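# Unload finished part, load raw blank, restart machine

## Task

The machine's cycle is over: take the finished part out of the vise and put it in the tray labelled DONE, take a blank from the tray labelled RAW and set it flat on the jaw ledges, fully between the jaw ends, clamp it by pulling the vise knob out, close both sliding doors, and press CYCLE START on the small box right of the doors (its green lamp shows it is ready; a running cycle locks the doors and lights the green lamp on the signal tower). The robot must not fall over or finish tilted.

## Robot and tools

Robot: TidyBot++, a mobile base (0.54 m long, 0.50 m wide, 0.38 m tall) on four powered casters, carrying one seven-joint arm with a two-finger gripper. The shoulder sits 0.12 m ahead of the base centre, 0.68 m up. Cameras: base_camera (fixed on the base) and wrist_camera (on the hand, looking where it points). Machine facts: the doors slide apart when pulled by their handles; the knob by the vise opens the jaws when pushed in and clamps when pulled out; CYCLE START only works with a clamped part and both doors shut.

Frames: the base frame has its origin on the floor below the base centre, x forward, y left, z up, in metres. The odometry frame is the base frame as it was at scene start; base_odometry reports x, y and heading (rad, left positive, -3.142 to 3.142) from wheel turns only, so slip looks like travel and drift builds up. base_tilt is in degrees, forward and right positive.

Tool move: one action plus optional "cameras" (list of base_camera, wrist_camera or all; omitted means all, [] means none) and "blocking" (true or omitted waits until everything rests; false returns in about 0.5 s while motion continues). Action parts, which start together:
- "base": an object of relative offsets from where the base currently stands, measured along its own axes at command start: translate_m (metres, forward +, -2 to 2), strafe_m (metres, left +, -2 to 2), rotate_rad (radians, counter-clockwise from above +, -6.3 to 6.3). Translate and strafe together form one straight move.
- "joints": absolute joint targets in radians by name: joint_1_rad (any angle; positive turns the arm clockwise from above, opposite to heading), joint_2_rad (shoulder, -2.249 to 2.249, 0 is upright, positive leans forward), joint_3_rad (any angle), joint_4_rad (elbow, -2.579 to 2.579, 0 straight), joint_5_rad (any angle), joint_6_rad (wrist, -2.099 to 2.099), joint_7_rad (any angle; with hand down, positive is counter-clockwise from above, 1.57 puts the fingers opening left/right), and gripper_pos (0 fully open to 1 fully closed; gap about 85 x (1 - gripper_pos) mm). Unlimited joints go the short way round, so rotate past half a turn in steps.
- "target": one list of seven numbers, an absolute hand pose in the base frame: x, y, z in metres, then quaternion qw, qx, qy, qz, same convention as hand_pose (the point between the finger pads; hand z along the fingers, fingers close along hand y). With target, joints may carry only gripper_pos.
- "speeds": optional caps for this action: translate_m and strafe_m 0.05 to 0.5 m/s (give it under only one when combining), rotate_rad 0.1 to 1.57 rad/s.
Unknown keys make a call invalid; out-of-range values get it refused, and a refusal or an uncommanded stop cancels your later move, wait and finished_scene calls in that reply.

Tool wait: seconds 0 to 10 plus cameras; commands nothing, returns state and images. stop: brakes all running motions (optional cameras). zoom_image: camera name and region [x0, y0, x1, y1] in image pixels, origin top-left, at most 504 x 504. finished_scene: scene number of the current scene; ends it for good, so the job must already hold without the robot.

Result lines: "move" gives done or the worst status; base_status, joint_status, hand_status report done, moving, off_target, stopped, not_followed, contact_stop, time_out, torque_fault or limit_stop_at_motor_heat. hand_pose is where the hand is; hand_target is where the joint targets would put it. joint_positions, motor_effort (percent of max, peak in brackets), on_its_own (uncommanded behaviour), "pictures" (image order), ARM HIT, MOTOR HOT and fault lines. Tolerances for done: joints 1-4 ±0.039, 5-7 ±0.095, gripper ±0.03, hand 10 mm and 2 degrees. Gripper done at 1 means empty; off_target means it stopped on an object.

Practical notes: hand targets usually land within about 3 cm; correct by adding (wanted minus measured) to the last target. To hold the hand still, resend hand_target, not hand_pose. Held loads make the arm sag; never command a loaded joint to its current reading. Hand pointing down reaches at most about 0.94 m high, lower farther out. Low forward-pointing poses close to the base go badly and may hit the base; no check prevents arm-base contact. Self-collision withholds targets ("joint command not followed"). Unreachable poses wander then time out. A blocked base keeps shoving; a blocked arm keeps pushing harder with each correction.

Avoid: driving or turning while the arm is snagged above about 0.6 m, sideways swings with the arm stretched, reaching far from folded over nearby furniture (tipping); hard hits that trip the torque sensors (arm freezes 10 s); holding loads stretched out for long (motor overheating); dropping or releasing moving parts, slamming doors, squeezing a part that still rests on something, and twisting or yanking the gripper.

Each tool is called after "Call:" as name(argument=value, ...), one argument or row to a line, values as JSON.

## Session

Call:
move(
)

Scene clock: 0.00 s.
base_odometry: x=+0.000 y=+0.000 heading=+0.000
base_tilt: forward=+0.0 right=-0.6
base_status: not commanded
joint_positions: joint_1_rad=+0.047 joint_2_rad=-0.397 joint_3_rad=+3.176 joint_4_rad=-2.506 joint_5_rad=-0.020 joint_6_rad=-0.874 joint_7_rad=+1.543 gripper_pos=+0.000
joint_status: not commanded
motor_effort: joint_1_rad=+0 joint_2_rad=-1 joint_3_rad=+1 joint_4_rad=+16 joint_5_rad=+0 joint_6_rad=+1 joint_7_rad=-1
hand_pose: x=+0.2758 y=-0.0052 z=+0.6016 quat_wxyz=(-0.013, +0.995, -0.059, +0.079) (m; base frame)
hand_target: x=+0.2767 y=-0.0052 z=+0.6022 quat_wxyz=(-0.013, +0.995, -0.059, +0.080) (m; base frame)
hand_status: not commanded
pictures: base_camera, wrist_camera

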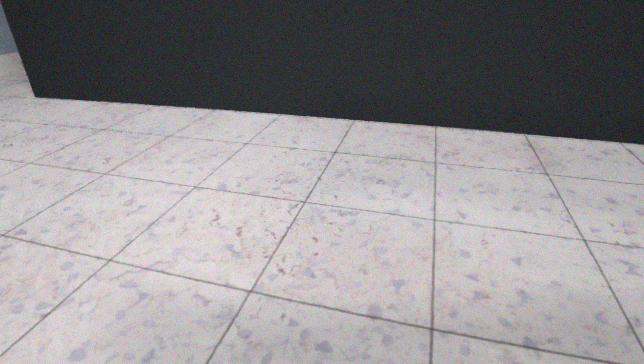

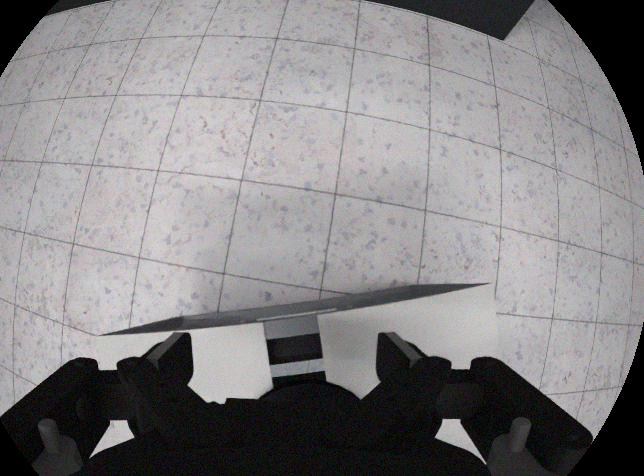

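Call:
move(
  joints={"joint_6_rad": 0.3},
)

Scene clock: 3.13 s.
move: done
base_odometry: x=+0.000 y=+0.000 heading=+0.000
base_tilt: forward=+0.0 right=-0.6
base_status: not commanded
joint_positions: joint_1_rad=+0.047 joint_2_rad=-0.397 joint_3_rad=+3.176 joint_4_rad=-2.509 joint_5_rad=-0.020 joint_6_rad=+0.261 joint_7_rad=+1.543 gripper_pos=+0.000
joint_status: all done
motor_effort: joint_1_rad=+0(1) joint_2_rad=-5(6) joint_3_rad=+1(2) joint_4_rad=+20(21) joint_5_rad=+0(1) joint_6_rad=+8(9) joint_7_rad=-1(2)
hand_pose: x=+0.5238 y=-0.0339 z=+0.8220 quat_wxyz=(+0.006, +0.797, -0.056, +0.602) (m; base frame)
hand_target: x=+0.5280 y=-0.0347 z=+0.8365 quat_wxyz=(+0.007, +0.784, -0.055, +0.619) (m; base frame)
hand_status: not commanded
pictures: base_camera, wrist_camera
camera_calibration:
wrist_camera: T_world_to_cam=[[-0.149491, -0.987982, -0.0393053, 0.0697259], [-0.308732, 0.0844046, -0.947397, 0.990667], [0.939328, -0.129492, -0.317639, -0.102266], [0, 0, 0, 1]] pos_world=[0.412335, -0.0279715, 0.908812]

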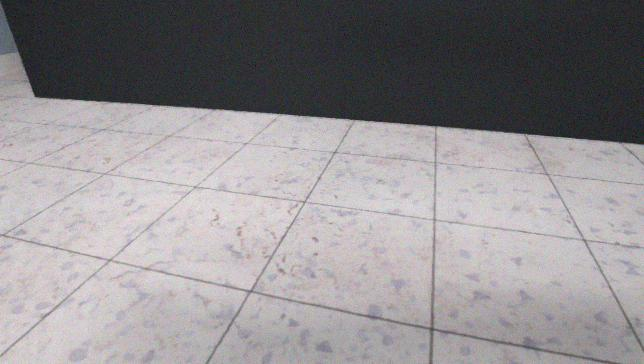

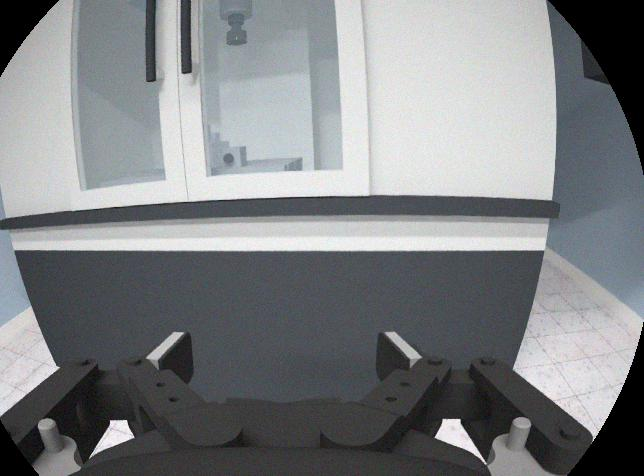

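Call:
move(
  joints={"joint_6_rad": 0.75},
  cameras=["wrist_camera"],
)

Call:
move(
  joints={"joint_6_rad": 0.5, "joint_1_rad": 1.3},
  cameras=["wrist_camera"],
)

Call:
move(
  joints={"joint_6_rad": 0.5, "joint_1_rad": -1.3},
  cameras=["wrist_camera"],
)

Scene clock: 5.20 s.
move: done
base_odometry: x=+0.000 y=+0.000 heading=+0.000
base_tilt: forward=+0.0 right=-0.6
base_status: not commanded
joint_positions: joint_1_rad=+0.047 joint_2_rad=-0.397 joint_3_rad=+3.176 joint_4_rad=-2.512 joint_5_rad=-0.020 joint_6_rad=+0.712 joint_7_rad=+1.543 gripper_pos=+0.000
joint_status: all done
motor_effort: joint_1_rad=+0(1) joint_2_rad=-5(6) joint_3_rad=+1(2) joint_4_rad=+21(22) joint_5_rad=+0(1) joint_6_rad=+8(10) joint_7_rad=-1(2)
hand_pose: x=+0.5307 y=-0.0387 z=+0.9591 quat_wxyz=(+0.014, +0.644, -0.049, +0.764) (m; base frame)
hand_target: x=+0.5293 y=-0.0390 z=+0.9753 quat_wxyz=(+0.014, +0.626, -0.048, +0.778) (m; base frame)
hand_status: not commanded
pictures: wrist_camera
camera_calibration:
wrist_camera: T_world_to_cam=[[-0.139494, -0.988091, -0.0649499, 0.0906825], [0.131393, 0.0465417, -0.990237, 0.929144], [0.981467, -0.146666, 0.123335, -0.511771], [0, 0, 0, 1]] pos_world=[0.392853, -0.0287005, 0.989082]

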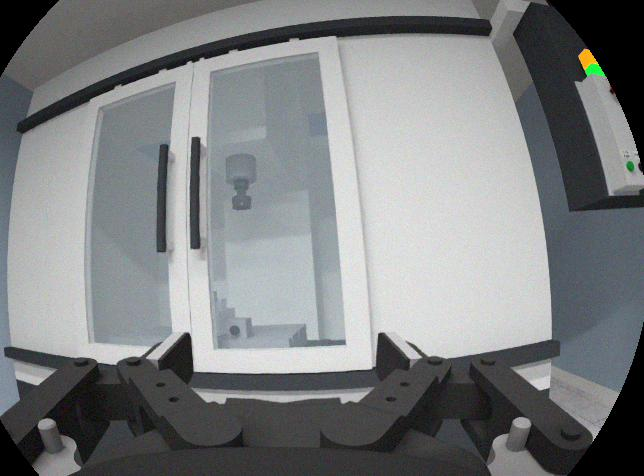

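Scene clock: 7.73 s.
move: done
base_odometry: x=+0.000 y=+0.000 heading=+0.000
base_tilt: forward=+0.0 right=-0.7
base_status: not commanded
joint_positions: joint_1_rad=+1.281 joint_2_rad=-0.397 joint_3_rad=+3.176 joint_4_rad=-2.512 joint_5_rad=-0.020 joint_6_rad=+0.541 joint_7_rad=+1.543 gripper_pos=+0.000
joint_status: all done
motor_effort: joint_1_rad=+0(2) joint_2_rad=-5(6) joint_3_rad=+1(2) joint_4_rad=+20(21) joint_5_rad=+1(1) joint_6_rad=+9(9) joint_7_rad=-1(2)
hand_pose: x=+0.2211 y=-0.4052 z=+0.9063 quat_wxyz=(+0.417, +0.546, -0.451, +0.570) (m; base frame)
hand_target: x=+0.2139 y=-0.4081 z=+0.8980 quat_wxyz=(+0.415, +0.551, -0.463, +0.556) (m; base frame)
hand_status: not commanded
pictures: wrist_camera
camera_calibration:
wrist_camera: T_world_to_cam=[[-0.980206, -0.189978, -0.0557183, 0.182903], [0.045753, 0.0564466, -0.997357, 0.963936], [0.192621, -0.980164, -0.0466372, -0.264424], [0, 0, 0, 1]] pos_world=[0.186113, -0.278842, 0.959247]

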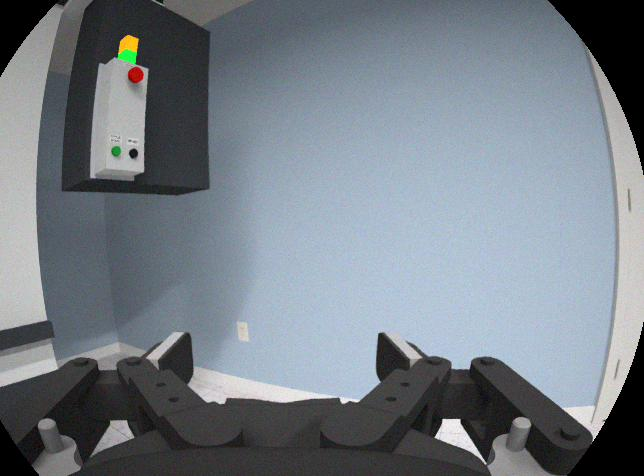

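Scene clock: 11.27 s.
move: done
base_odometry: x=+0.000 y=+0.000 heading=+0.000
base_tilt: forward=+0.0 right=-0.6
base_status: not commanded
joint_positions: joint_1_rad=-1.281 joint_2_rad=-0.397 joint_3_rad=+3.176 joint_4_rad=-2.512 joint_5_rad=-0.020 joint_6_rad=+0.540 joint_7_rad=+1.543 gripper_pos=+0.000
joint_status: all done
motor_effort: joint_1_rad=+0(1) joint_2_rad=-5(6) joint_3_rad=+1(2) joint_4_rad=+20(21) joint_5_rad=+1(1) joint_6_rad=+8(9) joint_7_rad=-2(2)
hand_pose: x=+0.2556 y=+0.3949 z=+0.9057 quat_wxyz=(-0.426, +0.589, +0.395, +0.562) (m; base frame)
hand_target: x=+0.2480 y=+0.3986 z=+0.8980 quat_wxyz=(-0.425, +0.594, +0.407, +0.549) (m; base frame)
hand_status: not commanded
pictures: wrist_camera
camera_calibration:
wrist_camera: T_world_to_cam=[[0.924004, -0.378316, -0.055615, -0.0437865], [-0.0697968, -0.0238666, -0.997276, 0.977808], [0.375958, 0.925369, -0.0484582, -0.28458], [0, 0, 0, 1]] pos_world=[0.215697, 0.270113, 0.958918]

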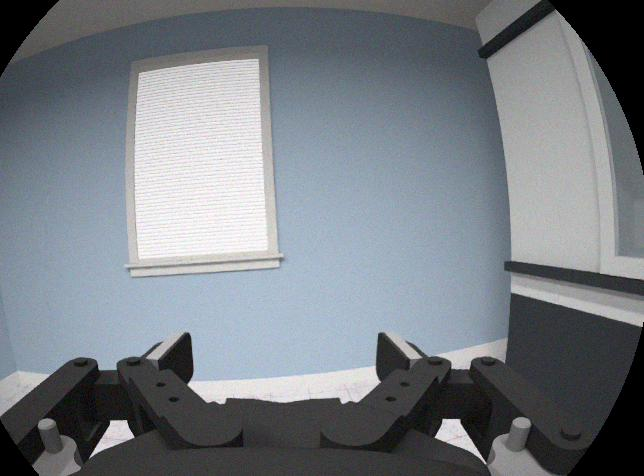

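Call:
move(
  joints={"joint_6_rad": 0.5, "joint_1_rad": -2.6},
  cameras=["wrist_camera"],
)

Call:
move(
  joints={"joint_6_rad": 0.5, "joint_1_rad": 2.6},
  cameras=["wrist_camera"],
)

Scene clock: 14.63 s.
move: done
base_odometry: x=+0.000 y=+0.000 heading=+0.000
base_tilt: forward=-0.1 right=-0.6
base_status: not commanded
joint_positions: joint_1_rad=-2.581 joint_2_rad=-0.397 joint_3_rad=+3.176 joint_4_rad=-2.512 joint_5_rad=-0.020 joint_6_rad=+0.539 joint_7_rad=+1.543 gripper_pos=+0.000
joint_status: all done
motor_effort: joint_1_rad=+0(1) joint_2_rad=-5(6) joint_3_rad=+1(2) joint_4_rad=+20(21) joint_5_rad=+1(1) joint_6_rad=+8(9) joint_7_rad=-1(2)
hand_pose: x=-0.2250 y=+0.2373 z=+0.9056 quat_wxyz=(-0.679, +0.230, +0.671, +0.190) (m; base frame)
hand_target: x=-0.2306 y=+0.2309 z=+0.8980 quat_wxyz=(-0.670, +0.227, +0.683, +0.180) (m; base frame)
hand_status: not commanded
pictures: wrist_camera
camera_calibration:
wrist_camera: T_world_to_cam=[[0.611697, 0.789137, -0.0555943, -0.00663971], [0.00462816, -0.0738439, -0.997259, 0.968975], [-0.791079, 0.609763, -0.0488223, -0.14537], [0, 0, 0, 1]] pos_world=[-0.115423, 0.165434, 0.958853]

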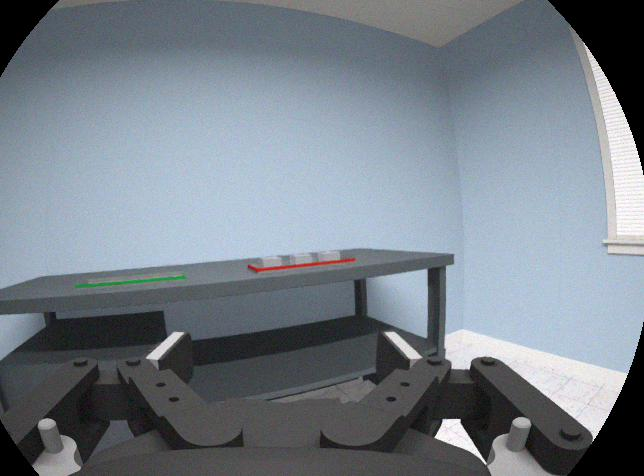

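Scene clock: 17.00 s.
move: done
base_odometry: x=+0.000 y=+0.000 heading=+0.000
base_tilt: forward=-0.1 right=-0.6
base_status: not commanded
joint_positions: joint_1_rad=-3.664 joint_2_rad=-0.397 joint_3_rad=+3.176 joint_4_rad=-2.512 joint_5_rad=-0.020 joint_6_rad=+0.539 joint_7_rad=+1.543 gripper_pos=+0.000
joint_status: all done
motor_effort: joint_1_rad=+0(2) joint_2_rad=-4(6) joint_3_rad=+1(2) joint_4_rad=+21(21) joint_5_rad=+1(1) joint_6_rad=+8(9) joint_7_rad=-1(2)
hand_pose: x=-0.2518 y=-0.1927 z=+0.9056 quat_wxyz=(-0.680, -0.149, +0.693, -0.188) (m; base frame)
hand_target: x=-0.2488 y=-0.2006 z=+0.8980 quat_wxyz=(-0.667, -0.158, +0.702, -0.192) (m; base frame)
hand_status: not commanded
pictures: wrist_camera
camera_calibration:
wrist_camera: T_world_to_cam=[[-0.410603, 0.910118, -0.0555874, 0.115008], [0.0675148, -0.0304498, -0.997254, 0.961499], [-0.909311, -0.413228, -0.0489437, -0.13119], [0, 0, 0, 1]] pos_world=[-0.136985, -0.129605, 0.958831]

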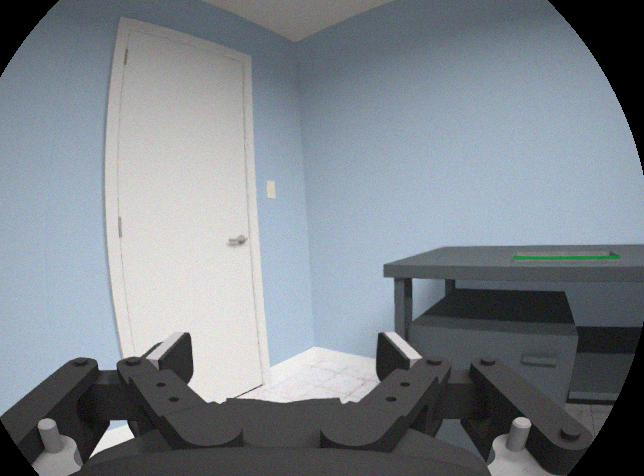

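Call:
move(
  joints={"joint_6_rad": 0.3, "joint_1_rad": -3.1},
  cameras=["wrist_camera"],
)

Call:
zoom_image(
  camera="wrist_camera",
  region=[0, 100, 500, 350],
)

Scene clock: 19.80 s.
move: done
base_odometry: x=+0.000 y=+0.000 heading=+0.000
base_tilt: forward=-0.1 right=-0.6
base_status: not commanded
joint_positions: joint_1_rad=-3.119 joint_2_rad=-0.397 joint_3_rad=+3.176 joint_4_rad=-2.512 joint_5_rad=-0.020 joint_6_rad=+0.342 joint_7_rad=+1.543 gripper_pos=+0.000
joint_status: all done
motor_effort: joint_1_rad=-1(1) joint_2_rad=-5(6) joint_3_rad=+1(2) joint_4_rad=+20(21) joint_5_rad=+0(1) joint_6_rad=+8(9) joint_7_rad=-1(2)
hand_pose: x=-0.2918 y=+0.0251 z=+0.8447 quat_wxyz=(-0.632, +0.045, +0.774, +0.000) (m; base frame)
hand_target: x=-0.2902 y=+0.0325 z=+0.8365 quat_wxyz=(-0.619, +0.053, +0.784, +0.005) (m; base frame)
hand_status: not commanded
pictures: wrist_camera
camera_calibration:
wrist_camera: T_world_to_cam=[[0.124524, 0.991239, -0.0440251, 0.0412529], [0.236007, -0.0726868, -0.969029, 0.936561], [-0.96374, 0.110277, -0.242991, 0.0543698], [0, 0, 0, 1]] pos_world=[-0.173774, 0.0211884, 0.922582]

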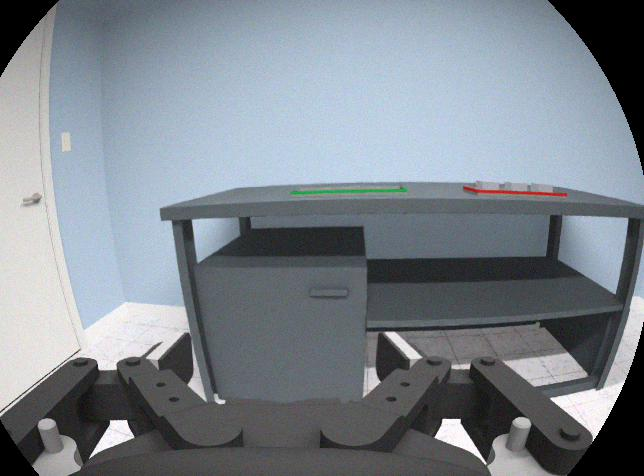

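Scaled by 1.008.

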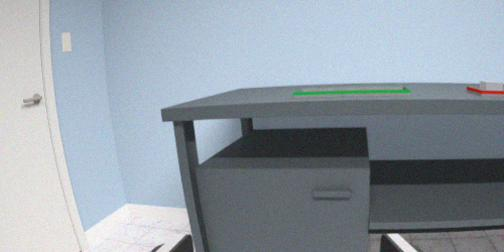

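Call:
move(
  base={"rotate_rad": -0.316},
  joints={"joint_6_rad": 0.75, "joint_1_rad": -0.05},
)

Call:
zoom_image(
  camera="wrist_camera",
  region=[60, 120, 360, 380],
)

Call:
zoom_image(
  camera="wrist_camera",
  region=[480, 0, 644, 220],
)

Scene clock: 29.90 s.
move: done
base_odometry: x=+0.000 y=+0.000 heading=-0.315
base_tilt: forward=+0.0 right=-0.6
base_status: done
joint_positions: joint_1_rad=-0.069 joint_2_rad=-0.397 joint_3_rad=+3.176 joint_4_rad=-2.512 joint_5_rad=-0.020 joint_6_rad=+0.710 joint_7_rad=+1.543 gripper_pos=+0.000
joint_status: all done
motor_effort: joint_1_rad=+0(2) joint_2_rad=-4(6) joint_3_rad=+1(2) joint_4_rad=+20(21) joint_5_rad=+0(1) joint_6_rad=+8(9) joint_7_rad=-1(2)
hand_pose: x=+0.5325 y=+0.0093 z=+0.9586 quat_wxyz=(-0.031, +0.646, -0.012, +0.763) (m; base frame)
hand_target: x=+0.5311 y=+0.0009 z=+0.9753 quat_wxyz=(-0.024, +0.628, -0.018, +0.778) (m; base frame)
hand_status: not commanded
pictures: base_camera, wrist_camera
camera_calibration:
wrist_camera: T_world_to_cam=[[-0.0240283, -0.997605, -0.064856, 0.0768637], [0.123298, 0.0614222, -0.990467, 0.930509], [0.992079, -0.0317959, 0.121527, -0.511417], [0, 0, 0, 1]] pos_world=[0.394483, 0.00326487, 0.988774]

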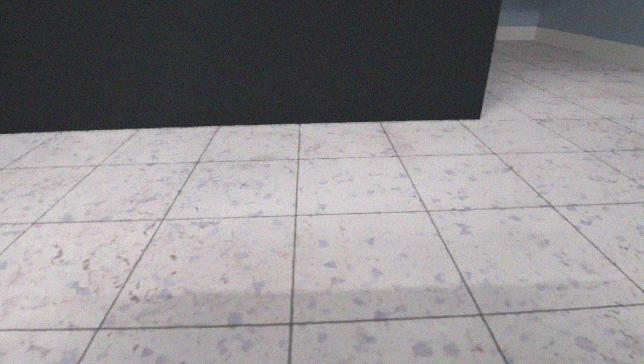

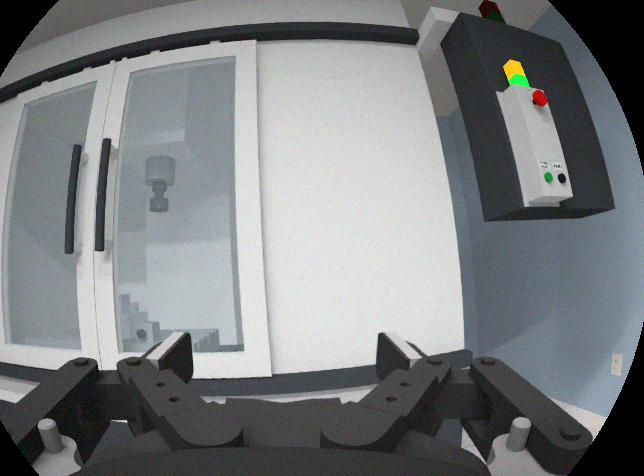

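Scaled by 1.680.

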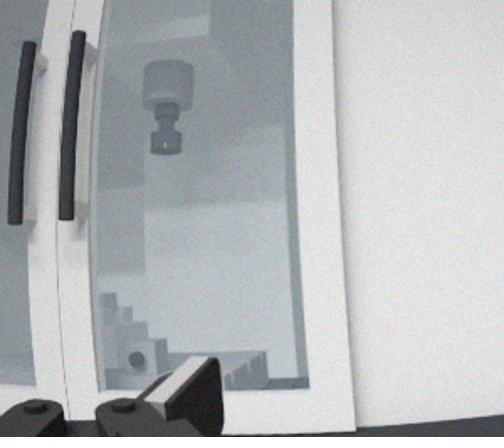

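Scaled by 2.291.

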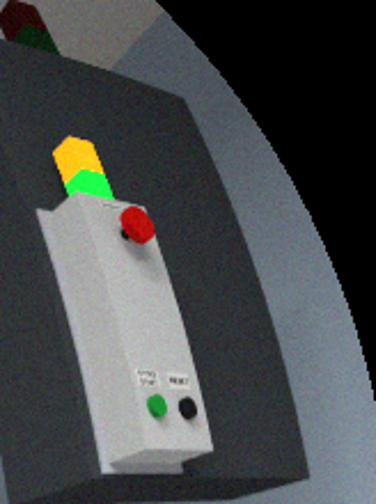

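Call:
move(
  base={"translate_m": 0.3, "strafe_m": 0.5, "rotate_rad": -0.02},
  joints={"joint_6_rad": 0.75, "joint_1_rad": 0.0},
)

Call:
zoom_image(
  camera="wrist_camera",
  region=[180, 100, 480, 380],
)

Scene clock: 38.07 s.
move: done
base_odometry: x=+0.440 y=+0.383 heading=-0.335
base_tilt: forward=+0.0 right=-0.6
base_status: done
joint_positions: joint_1_rad=-0.013 joint_2_rad=-0.396 joint_3_rad=+3.176 joint_4_rad=-2.512 joint_5_rad=-0.020 joint_6_rad=+0.714 joint_7_rad=+1.543 gripper_pos=+0.000
joint_status: all done
motor_effort: joint_1_rad=+0(2) joint_2_rad=-5(7) joint_3_rad=+0(3) joint_4_rad=+20(21) joint_5_rad=+1(2) joint_6_rad=+9(9) joint_7_rad=-2(2)
hand_pose: x=+0.5326 y=-0.0139 z=+0.9591 quat_wxyz=(-0.009, +0.645, -0.030, +0.764) (m; base frame)
hand_target: x=+0.5306 y=-0.0197 z=+0.9753 quat_wxyz=(-0.004, +0.627, -0.034, +0.778) (m; base frame)
hand_status: not commanded
pictures: base_camera, wrist_camera
camera_calibration:
wrist_camera: T_world_to_cam=[[-0.0797857, -0.9947, -0.0648585, 0.0835286], [0.128765, 0.0542362, -0.990191, 0.929187], [0.98846, -0.0873545, 0.123755, -0.513257], [0, 0, 0, 1]] pos_world=[0.394353, -0.012145, 0.989009]

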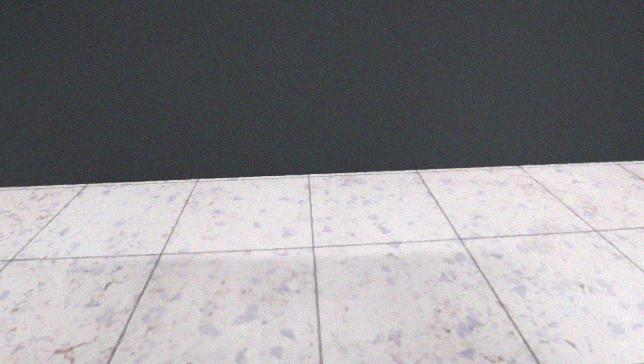

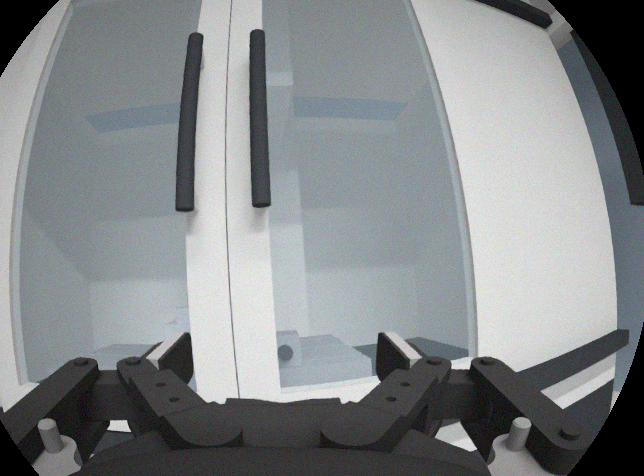

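Scaled by 1.680.

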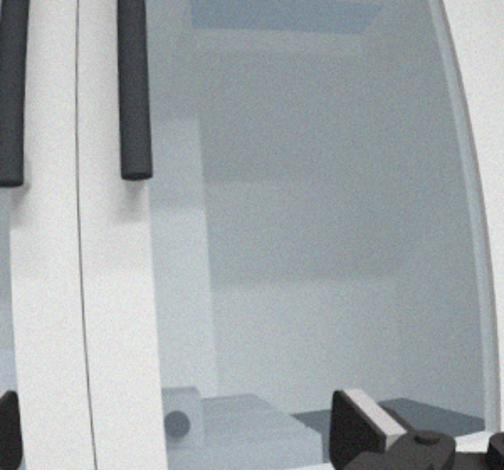

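Call:
move(
  joints={"joint_1_rad": 0.0, "joint_2_rad": -0.278, "joint_3_rad": 3.1416, "joint_4_rad": -1.60, "joint_5_rad": 0.0, "joint_6_rad": -0.22, "joint_7_rad": 1.571, "gripper_pos": 1.0},
  cameras=["wrist_camera"],
)

Scene clock: 49.40 s.
move: done
base_odometry: x=+0.440 y=+0.383 heading=-0.335
base_tilt: forward=-0.1 right=-0.6
base_status: not commanded
joint_positions: joint_1_rad=-0.013 joint_2_rad=-0.293 joint_3_rad=+3.164 joint_4_rad=-1.627 joint_5_rad=-0.020 joint_6_rad=-0.178 joint_7_rad=+1.543 gripper_pos=+0.999
joint_status: all done
motor_effort: joint_1_rad=+0(1) joint_2_rad=-10(12) joint_3_rad=+1(2) joint_4_rad=+23(24) joint_5_rad=+1(2) joint_6_rad=+9(9) joint_7_rad=-1(3)
hand_pose: x=+0.6143 y=-0.0047 z=+1.1767 quat_wxyz=(-0.018, +0.686, -0.020, +0.727) (m; base frame)
hand_target: x=+0.6194 y=+0.0013 z=+1.1728 quat_wxyz=(+0.000, +0.697, +0.000, +0.717) (m; base frame)
hand_status: not commanded
pictures: wrist_camera
camera_calibration:
wrist_camera: T_world_to_cam=[[-0.0582997, -0.996803, -0.0546295, 0.0880205], [0.0181536, 0.053655, -0.998395, 1.21117], [0.998134, -0.0591978, 0.0149675, -0.497969], [0, 0, 0, 1]] pos_world=[0.480184, -0.00672491, 1.22149]

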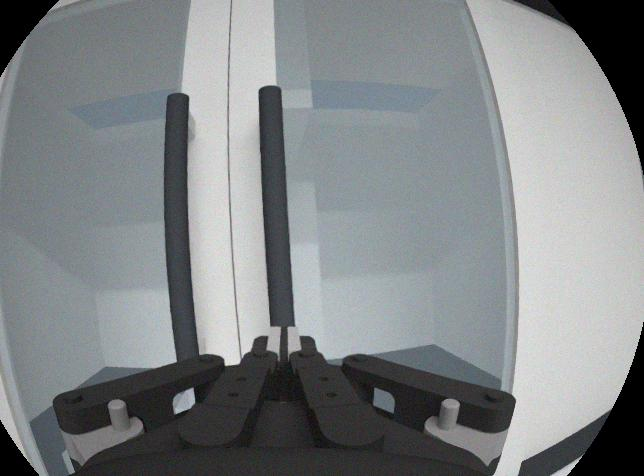

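Call:
move(
  base={"translate_m": 0.1, "strafe_m": 0.06},
  cameras=["wrist_camera"],
)

Scene clock: 53.83 s.
move: done
base_odometry: x=+0.555 y=+0.407 heading=-0.335
base_tilt: forward=+0.0 right=-0.6
base_status: done
joint_positions: joint_1_rad=-0.013 joint_2_rad=-0.275 joint_3_rad=+3.158 joint_4_rad=-1.625 joint_5_rad=-0.020 joint_6_rad=-0.182 joint_7_rad=+1.543 gripper_pos=+0.999
joint_status: not commanded
motor_effort: joint_1_rad=+0(2) joint_2_rad=-11(14) joint_3_rad=+2(3) joint_4_rad=+23(23) joint_5_rad=+0(1) joint_6_rad=+8(9) joint_7_rad=-1(2)
hand_pose: x=+0.6227 y=-0.0008 z=+1.1675 quat_wxyz=(-0.019, +0.693, -0.018, +0.720) (m; base frame)
hand_target: x=+0.6194 y=+0.0013 z=+1.1728 quat_wxyz=(+0.000, +0.697, +0.000, +0.717) (m; base frame)
hand_status: not commanded
pictures: wrist_camera
camera_calibration:
wrist_camera: T_world_to_cam=[[-0.0535161, -0.997235, -0.0515564, 0.0852974], [-0.00240952, 0.0517592, -0.998657, 1.21476], [0.998564, -0.05332, -0.00517281, -0.48276], [0, 0, 0, 1]] pos_world=[0.489559, -0.00355403, 1.21502]

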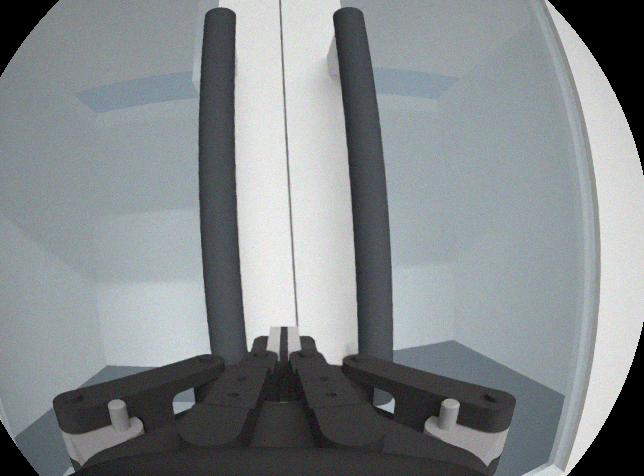

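Call:
move(
  base={"translate_m": 0.105},
  speeds={"translate_m": 0.15},
  cameras=["wrist_camera"],
)

Scene clock: 56.10 s.
move: done
base_odometry: x=+0.654 y=+0.372 heading=-0.335
base_tilt: forward=+0.0 right=-0.6
base_status: done
joint_positions: joint_1_rad=-0.002 joint_2_rad=-0.288 joint_3_rad=+3.159 joint_4_rad=-1.624 joint_5_rad=-0.020 joint_6_rad=-0.185 joint_7_rad=+1.543 gripper_pos=+0.999
joint_status: not commanded
motor_effort: joint_1_rad=-3(5) joint_2_rad=-9(13) joint_3_rad=-2(5) joint_4_rad=+22(24) joint_5_rad=+0(1) joint_6_rad=+8(9) joint_7_rad=-1(2)
hand_pose: x=+0.6161 y=-0.0074 z=+1.1743 quat_wxyz=(-0.015, +0.689, -0.022, +0.725) (m; base frame)
hand_target: x=+0.6194 y=+0.0013 z=+1.1728 quat_wxyz=(+0.000, +0.697, +0.000, +0.717) (m; base frame)
hand_status: not commanded
pictures: wrist_camera
camera_calibration:
wrist_camera: T_world_to_cam=[[-0.0654907, -0.99646, -0.0527062, 0.087492], [0.0103555, 0.052138, -0.998586, 1.21394], [0.997799, -0.065944, 0.00690429, -0.490249], [0, 0, 0, 1]] pos_world=[0.482329, -0.0084389, 1.22022]

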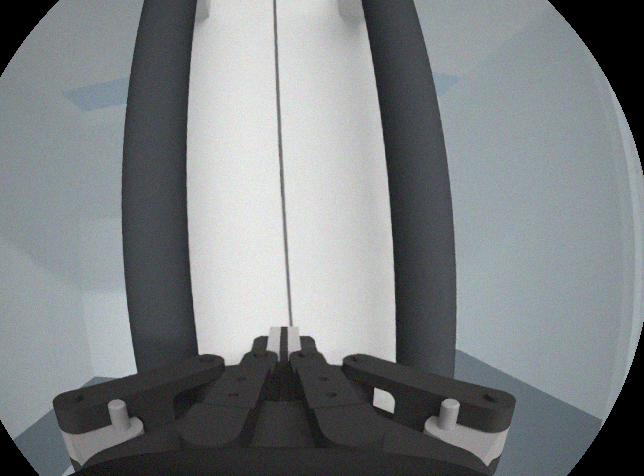

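Call:
move(
  base={"strafe_m": -0.25},
  speeds={"strafe_m": 0.12},
  cameras=["wrist_camera"],
)

Scene clock: 60.03 s.
move: done
base_odometry: x=+0.572 y=+0.136 heading=-0.335
base_tilt: forward=+0.0 right=-0.6
base_status: done
joint_positions: joint_1_rad=-0.097 joint_2_rad=-0.287 joint_3_rad=+3.030 joint_4_rad=-1.611 joint_5_rad=-0.020 joint_6_rad=-0.198 joint_7_rad=+1.543 gripper_pos=+1.000
joint_status: not commanded
motor_effort: joint_1_rad=+15(22) joint_2_rad=-7(12) joint_3_rad=+23(32) joint_4_rad=+24(24) joint_5_rad=+3(4) joint_6_rad=+10(10) joint_7_rad=-1(2)
hand_pose: x=+0.6011 y=+0.1183 z=+1.1764 quat_wxyz=(-0.081, +0.687, +0.067, +0.719) (m; base frame)
hand_target: x=+0.6194 y=+0.0013 z=+1.1728 quat_wxyz=(+0.000, +0.697, +0.000, +0.717) (m; base frame)
hand_status: not commanded
pictures: wrist_camera
camera_calibration:
wrist_camera: T_world_to_cam=[[0.152718, -0.988141, -0.0159844, 0.0364871], [0.00419667, 0.0168224, -0.99985, 1.21897], [0.988261, 0.152628, 0.00671599, -0.486903], [0, 0, 0, 1]] pos_world=[0.470499, 0.0898633, 1.22264]

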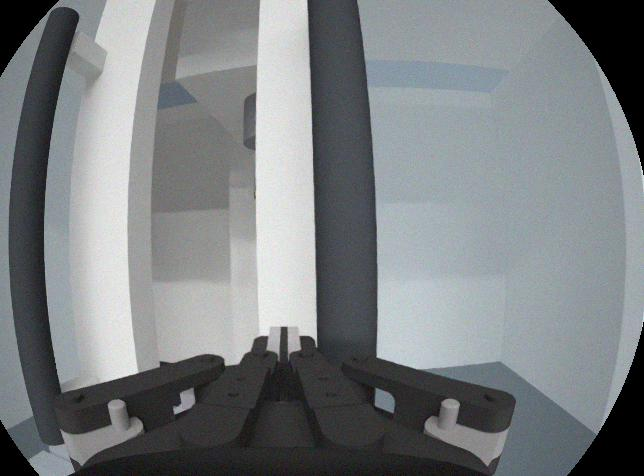

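Call:
move(
  base={"strafe_m": -0.2},
  speeds={"strafe_m": 0.12},
  cameras=["wrist_camera"],
)

Scene clock: 63.30 s.
move: done
base_odometry: x=+0.507 y=-0.052 heading=-0.335
base_tilt: forward=-0.1 right=-0.7
base_status: done
joint_positions: joint_1_rad=-0.100 joint_2_rad=-0.284 joint_3_rad=+3.026 joint_4_rad=-1.606 joint_5_rad=-0.020 joint_6_rad=-0.202 joint_7_rad=+1.543 gripper_pos=+1.000
joint_status: not commanded
motor_effort: joint_1_rad=+16(24) joint_2_rad=-9(13) joint_3_rad=+23(33) joint_4_rad=+24(25) joint_5_rad=+4(5) joint_6_rad=+10(11) joint_7_rad=-1(2)
hand_pose: x=+0.6014 y=+0.1223 z=+1.1759 quat_wxyz=(-0.083, +0.688, +0.070, +0.718) (m; base frame)
hand_target: x=+0.6194 y=+0.0013 z=+1.1728 quat_wxyz=(+0.000, +0.697, +0.000, +0.717) (m; base frame)
hand_status: not commanded
pictures: wrist_camera
camera_calibration:
wrist_camera: T_world_to_cam=[[0.159734, -0.987045, -0.0150862, 0.0350608], [0.000948767, 0.0154359, -0.99988, 1.22061], [0.98716, 0.1597, 0.00340211, -0.484154], [0, 0, 0, 1]] pos_world=[0.471179, 0.093085, 1.22264]

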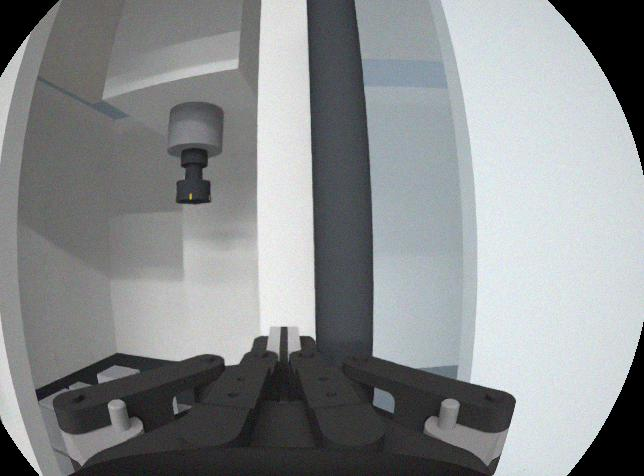

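Call:
move(
  base={"strafe_m": -0.1},
  speeds={"strafe_m": 0.1},
  cameras=["wrist_camera"],
)

Scene clock: 65.50 s.
move: done
base_odometry: x=+0.474 y=-0.147 heading=-0.335
base_tilt: forward=+0.0 right=-0.7
base_status: done
joint_positions: joint_1_rad=-0.104 joint_2_rad=-0.282 joint_3_rad=+3.022 joint_4_rad=-1.605 joint_5_rad=-0.020 joint_6_rad=-0.203 joint_7_rad=+1.543 gripper_pos=+1.000
joint_status: not commanded
motor_effort: joint_1_rad=+16(23) joint_2_rad=-9(14) joint_3_rad=+23(33) joint_4_rad=+24(25) joint_5_rad=+3(5) joint_6_rad=+10(11) joint_7_rad=-2(2)
hand_pose: x=+0.6011 y=+0.1265 z=+1.1756 quat_wxyz=(-0.086, +0.688, +0.072, +0.717) (m; base frame)
hand_target: x=+0.6194 y=+0.0013 z=+1.1728 quat_wxyz=(+0.000, +0.697, +0.000, +0.717) (m; base frame)
hand_status: not commanded
pictures: wrist_camera
camera_calibration:
wrist_camera: T_world_to_cam=[[0.16696, -0.985863, -0.0141163, 0.0335559], [-0.000383142, 0.0142524, -0.999898, 1.22117], [0.985964, 0.166949, 0.00200186, -0.483046], [0, 0, 0, 1]] pos_world=[0.471131, 0.0963206, 1.22249]

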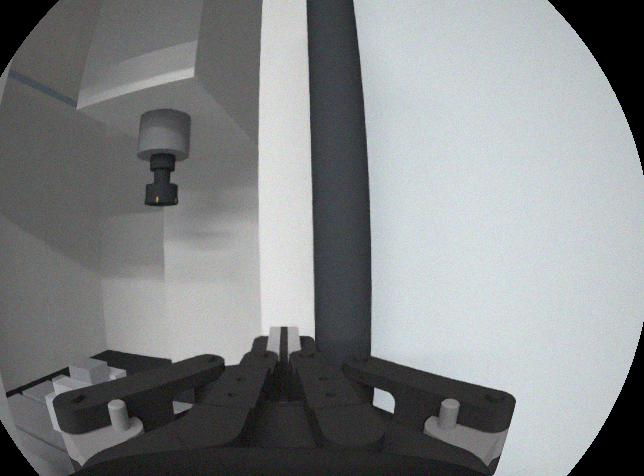

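Call:
move(
  base={"strafe_m": 0.53},
  speeds={"strafe_m": 0.3},
  cameras=["wrist_camera"],
)

Call:
move(
  base={"strafe_m": 0.42},
  speeds={"strafe_m": 0.13},
  cameras=["wrist_camera"],
)

Scene clock: 72.27 s.
move: done
base_odometry: x=+0.649 y=+0.354 heading=-0.335
base_tilt: forward=-0.1 right=-0.7
base_status: done
joint_positions: joint_1_rad=-0.005 joint_2_rad=-0.279 joint_3_rad=+3.140 joint_4_rad=-1.606 joint_5_rad=-0.020 joint_6_rad=-0.203 joint_7_rad=+1.543 gripper_pos=+0.999
joint_status: not commanded
motor_effort: joint_1_rad=+0(17) joint_2_rad=-11(14) joint_3_rad=+2(25) joint_4_rad=+23(25) joint_5_rad=+0(4) joint_6_rad=+7(12) joint_7_rad=-1(2)
hand_pose: x=+0.6192 y=+0.0060 z=+1.1750 quat_wxyz=(-0.021, +0.692, -0.012, +0.721) (m; base frame)
hand_target: x=+0.6194 y=+0.0013 z=+1.1728 quat_wxyz=(+0.000, +0.697, +0.000, +0.717) (m; base frame)
hand_status: not commanded
pictures: wrist_camera
camera_calibration:
wrist_camera: T_world_to_cam=[[-0.0442237, -0.997932, -0.0466439, 0.0808433], [-0.0000601725, 0.0466922, -0.998909, 1.22076], [0.999022, -0.0441727, -0.00212495, -0.482752], [0, 0, 0, 1]] pos_world=[0.485928, 0.00235172, 1.22217]

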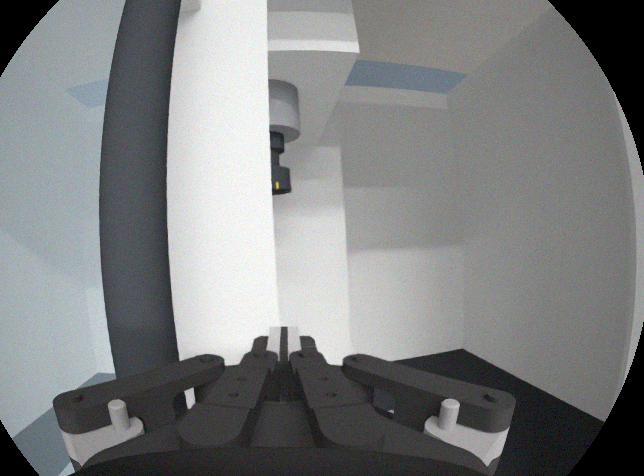

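Scene clock: 76.10 s.
move: done
base_odometry: x=+0.787 y=+0.750 heading=-0.335
base_tilt: forward=-0.1 right=-0.6
base_status: done
joint_positions: joint_1_rad=+0.101 joint_2_rad=-0.324 joint_3_rad=+3.258 joint_4_rad=-1.616 joint_5_rad=-0.019 joint_6_rad=-0.210 joint_7_rad=+1.543 gripper_pos=+1.000
joint_status: not commanded
motor_effort: joint_1_rad=-18(27) joint_2_rad=+1(12) joint_3_rad=-23(36) joint_4_rad=+26(27) joint_5_rad=-4(5) joint_6_rad=+12(13) joint_7_rad=-2(3)
hand_pose: x=+0.5859 y=-0.1166 z=+1.1880 quat_wxyz=(+0.046, +0.676, -0.100, +0.729) (m; base frame)
hand_target: x=+0.6194 y=+0.0013 z=+1.1728 quat_wxyz=(+0.000, +0.697, +0.000, +0.717) (m; base frame)
hand_status: not commanded
pictures: wrist_camera
camera_calibration:
wrist_camera: T_world_to_cam=[[-0.257006, -0.962677, -0.0848564, 0.131813], [0.0435182, 0.0761882, -0.996143, 1.21408], [0.965429, -0.259708, 0.0223131, -0.489354], [0, 0, 0, 1]] pos_world=[0.453479, -0.092695, 1.23151]

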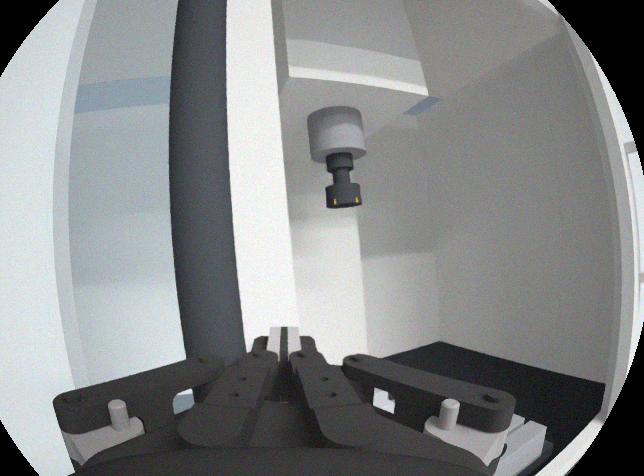

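Call:
move(
  base={"translate_m": -0.2, "strafe_m": -0.38},
  joints={"joint_6_rad": -0.85},
  speeds={"translate_m": 0.3},
  cameras=["wrist_camera", "base_camera"],
)

Call:
zoom_image(
  camera="wrist_camera",
  region=[160, 100, 460, 330],
)

Scene clock: 80.57 s.
move: done
base_odometry: x=+0.473 y=+0.457 heading=-0.336
base_tilt: forward=+0.0 right=-0.6
base_status: done
joint_positions: joint_1_rad=+0.001 joint_2_rad=-0.276 joint_3_rad=+3.140 joint_4_rad=-1.613 joint_5_rad=-0.019 joint_6_rad=-0.812 joint_7_rad=+1.543 gripper_pos=+1.000
joint_status: all done
motor_effort: joint_1_rad=+0(19) joint_2_rad=-11(13) joint_3_rad=+1(24) joint_4_rad=+22(25) joint_5_rad=+1(4) joint_6_rad=+7(11) joint_7_rad=-1(2)
hand_pose: x=+0.5709 y=+0.0057 z=+0.9896 quat_wxyz=(-0.016, +0.879, -0.015, +0.476) (m; base frame)
hand_target: x=+0.5649 y=+0.0013 z=+0.9877 quat_wxyz=(+0.000, +0.885, +0.000, +0.466) (m; base frame)
hand_status: not commanded
pictures: base_camera, wrist_camera
camera_calibration:
wrist_camera: T_world_to_cam=[[-0.0570245, -0.99833, -0.00923686, 0.0400566], [-0.579337, 0.0406238, -0.814075, 1.18345], [0.813091, -0.041071, -0.580686, 0.24375], [0, 0, 0, 1]] pos_world=[0.489712, 0.00192441, 1.10533]

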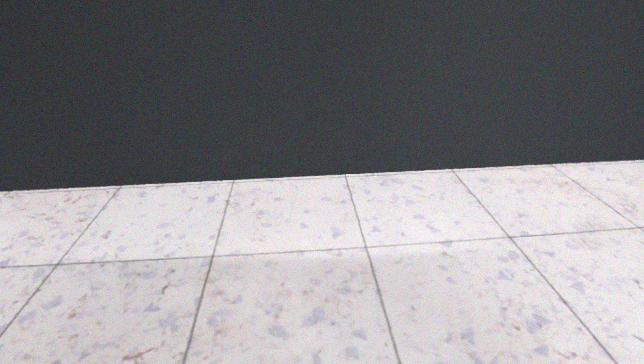

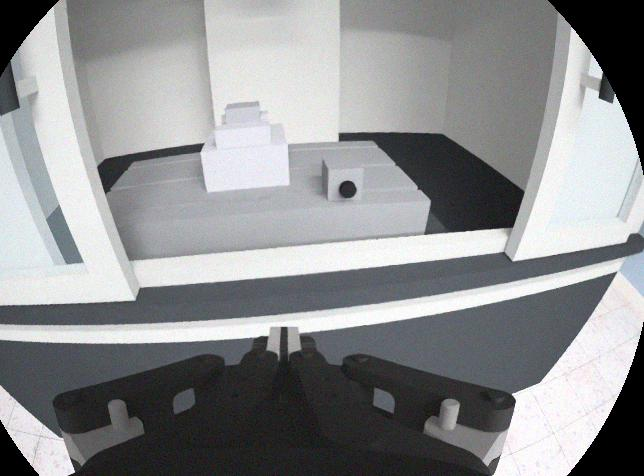

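Scaled by 1.680.

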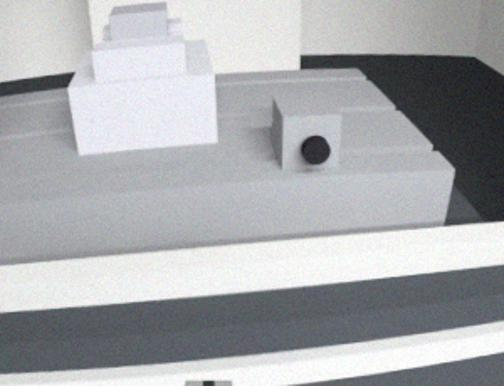

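Call:
move(
  base={"translate_m": 0.33},
  joints={"joint_2_rad": 0.07, "joint_4_rad": -0.97, "joint_6_rad": -1.15},
  speeds={"translate_m": 0.2},
  cameras=["wrist_camera"],
)

Call:
zoom_image(
  camera="wrist_camera",
  region=[180, 140, 480, 340],
)

Scene clock: 89.70 s.
move: done
base_odometry: x=+0.784 y=+0.348 heading=-0.336
base_tilt: forward=+0.0 right=-0.6
base_status: done
joint_positions: joint_1_rad=+0.001 joint_2_rad=+0.073 joint_3_rad=+3.140 joint_4_rad=-0.996 joint_5_rad=-0.019 joint_6_rad=-1.110 joint_7_rad=+1.543 gripper_pos=+1.000
joint_status: all done
motor_effort: joint_1_rad=+0(1) joint_2_rad=-21(24) joint_3_rad=+1(2) joint_4_rad=+20(23) joint_5_rad=+1(1) joint_6_rad=+6(8) joint_7_rad=-1(2)
hand_pose: x=+0.6807 y=+0.0066 z=+1.0750 quat_wxyz=(-0.016, +0.886, -0.012, +0.463) (m; base frame)
hand_target: x=+0.6730 y=+0.0013 z=+1.0800 quat_wxyz=(+0.000, +0.889, +0.000, +0.458) (m; base frame)
hand_status: not commanded
pictures: wrist_camera
camera_calibration:
wrist_camera: T_world_to_cam=[[-0.0518207, -0.998639, -0.00589655, 0.0408797], [-0.603904, 0.0360389, -0.796242, 1.31409], [0.795371, -0.0377008, -0.60495, 0.242186], [0, 0, 0, 1]] pos_world=[0.603075, 0.00259645, 1.19308]

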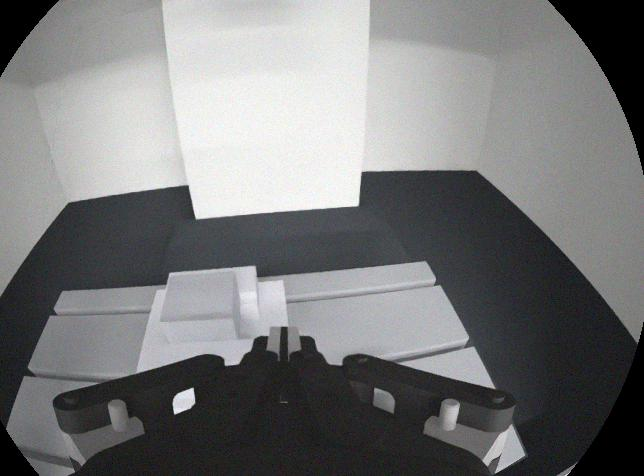

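Scaled by 1.680.

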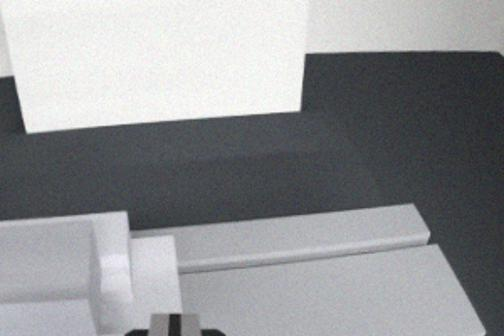

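Call:
move(
  base={"translate_m": -0.13, "strafe_m": 0.085},
  joints={"joint_6_rad": -1.4},
  cameras=["wrist_camera"],
)

Call:
zoom_image(
  camera="wrist_camera",
  region=[180, 60, 480, 300],
)

Scene clock: 96.83 s.
move: done
base_odometry: x=+0.690 y=+0.472 heading=-0.336
base_tilt: forward=-0.1 right=-0.6
base_status: done
joint_positions: joint_1_rad=+0.001 joint_2_rad=+0.066 joint_3_rad=+3.141 joint_4_rad=-0.989 joint_5_rad=-0.019 joint_6_rad=-1.374 joint_7_rad=+1.543 gripper_pos=+1.000
joint_status: all done
motor_effort: joint_1_rad=+0(4) joint_2_rad=-20(25) joint_3_rad=+1(2) joint_4_rad=+19(21) joint_5_rad=+0(1) joint_6_rad=+6(8) joint_7_rad=-1(2)
hand_pose: x=+0.6236 y=+0.0073 z=+1.0216 quat_wxyz=(-0.014, +0.937, -0.011, +0.349) (m; base frame)
hand_target: x=+0.6205 y=+0.0013 z=+1.0229 quat_wxyz=(+0.000, +0.939, +0.000, +0.344) (m; base frame)
hand_status: not commanded
pictures: wrist_camera
camera_calibration:
wrist_camera: T_world_to_cam=[[-0.0467507, -0.998866, 0.00898382, 0.019854], [-0.782031, 0.0310035, -0.622468, 1.17064], [0.621484, -0.0361265, -0.782594, 0.545306], [0, 0, 0, 1]] pos_world=[0.577509, 0.00323737, 1.15526]

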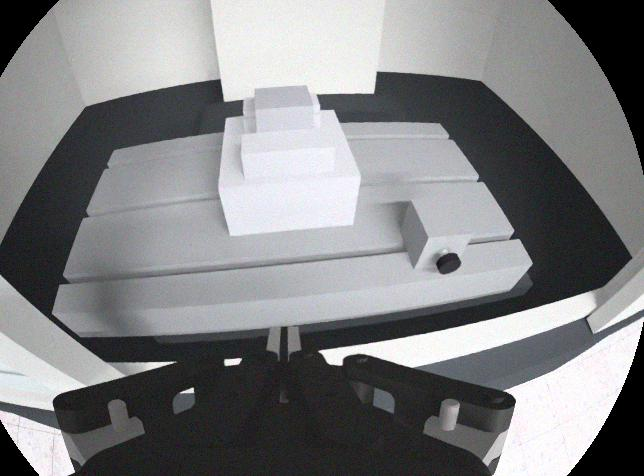

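Scaled by 1.680.

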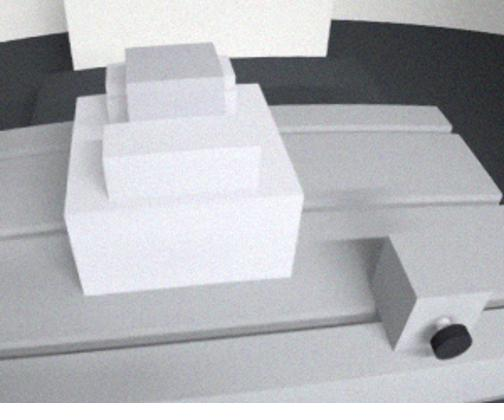

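Call:
move(
  base={"translate_m": 0.105, "strafe_m": -0.172},
  joints={"joint_2_rad": -0.27, "joint_4_rad": -2.115, "joint_6_rad": -0.09},
  cameras=["wrist_camera"],
)

Call:
zoom_image(
  camera="wrist_camera",
  region=[180, 160, 400, 380],
)

Scene clock: 114.10 s.
move: done
base_odometry: x=+0.732 y=+0.275 heading=-0.337
base_tilt: forward=+0.0 right=-0.6
base_status: done
joint_positions: joint_1_rad=+0.001 joint_2_rad=-0.253 joint_3_rad=+3.141 joint_4_rad=-2.110 joint_5_rad=-0.019 joint_6_rad=-0.131 joint_7_rad=+1.543 gripper_pos=+1.000
joint_status: all done
motor_effort: joint_1_rad=+0(3) joint_2_rad=-11(21) joint_3_rad=+1(4) joint_4_rad=+22(23) joint_5_rad=+1(2) joint_6_rad=+7(9) joint_7_rad=-1(2)
hand_pose: x=+0.5999 y=+0.0022 z=+0.8745 quat_wxyz=(-0.014, +0.838, -0.019, +0.545) (m; base frame)
hand_target: x=+0.6003 y=+0.0013 z=+0.8913 quat_wxyz=(+0.000, +0.823, +0.000, +0.567) (m; base frame)
hand_status: not commanded
pictures: wrist_camera
camera_calibration:
wrist_camera: T_world_to_cam=[[-0.0674878, -0.997539, -0.0190053, 0.0519185], [-0.440961, 0.0469094, -0.8963, 1.09558], [0.894985, -0.0521087, -0.443042, -0.0162339], [0, 0, 0, 1]] pos_world=[0.501139, -0.000447951, 0.975758]

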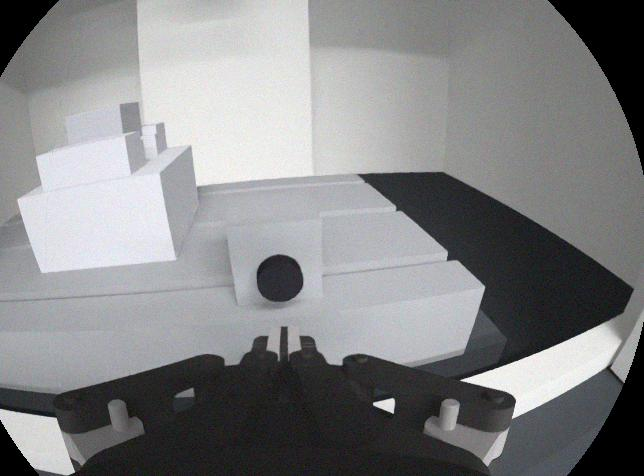

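Scaled by 2.291.

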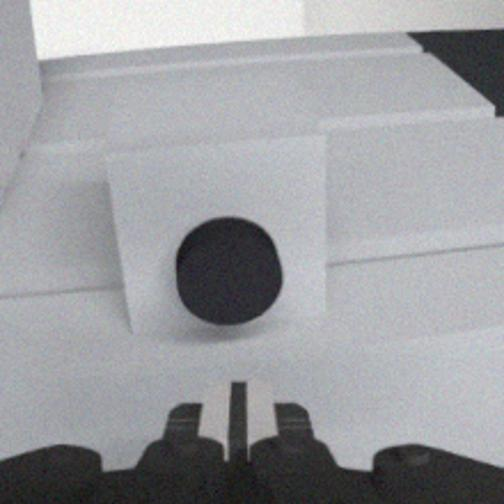

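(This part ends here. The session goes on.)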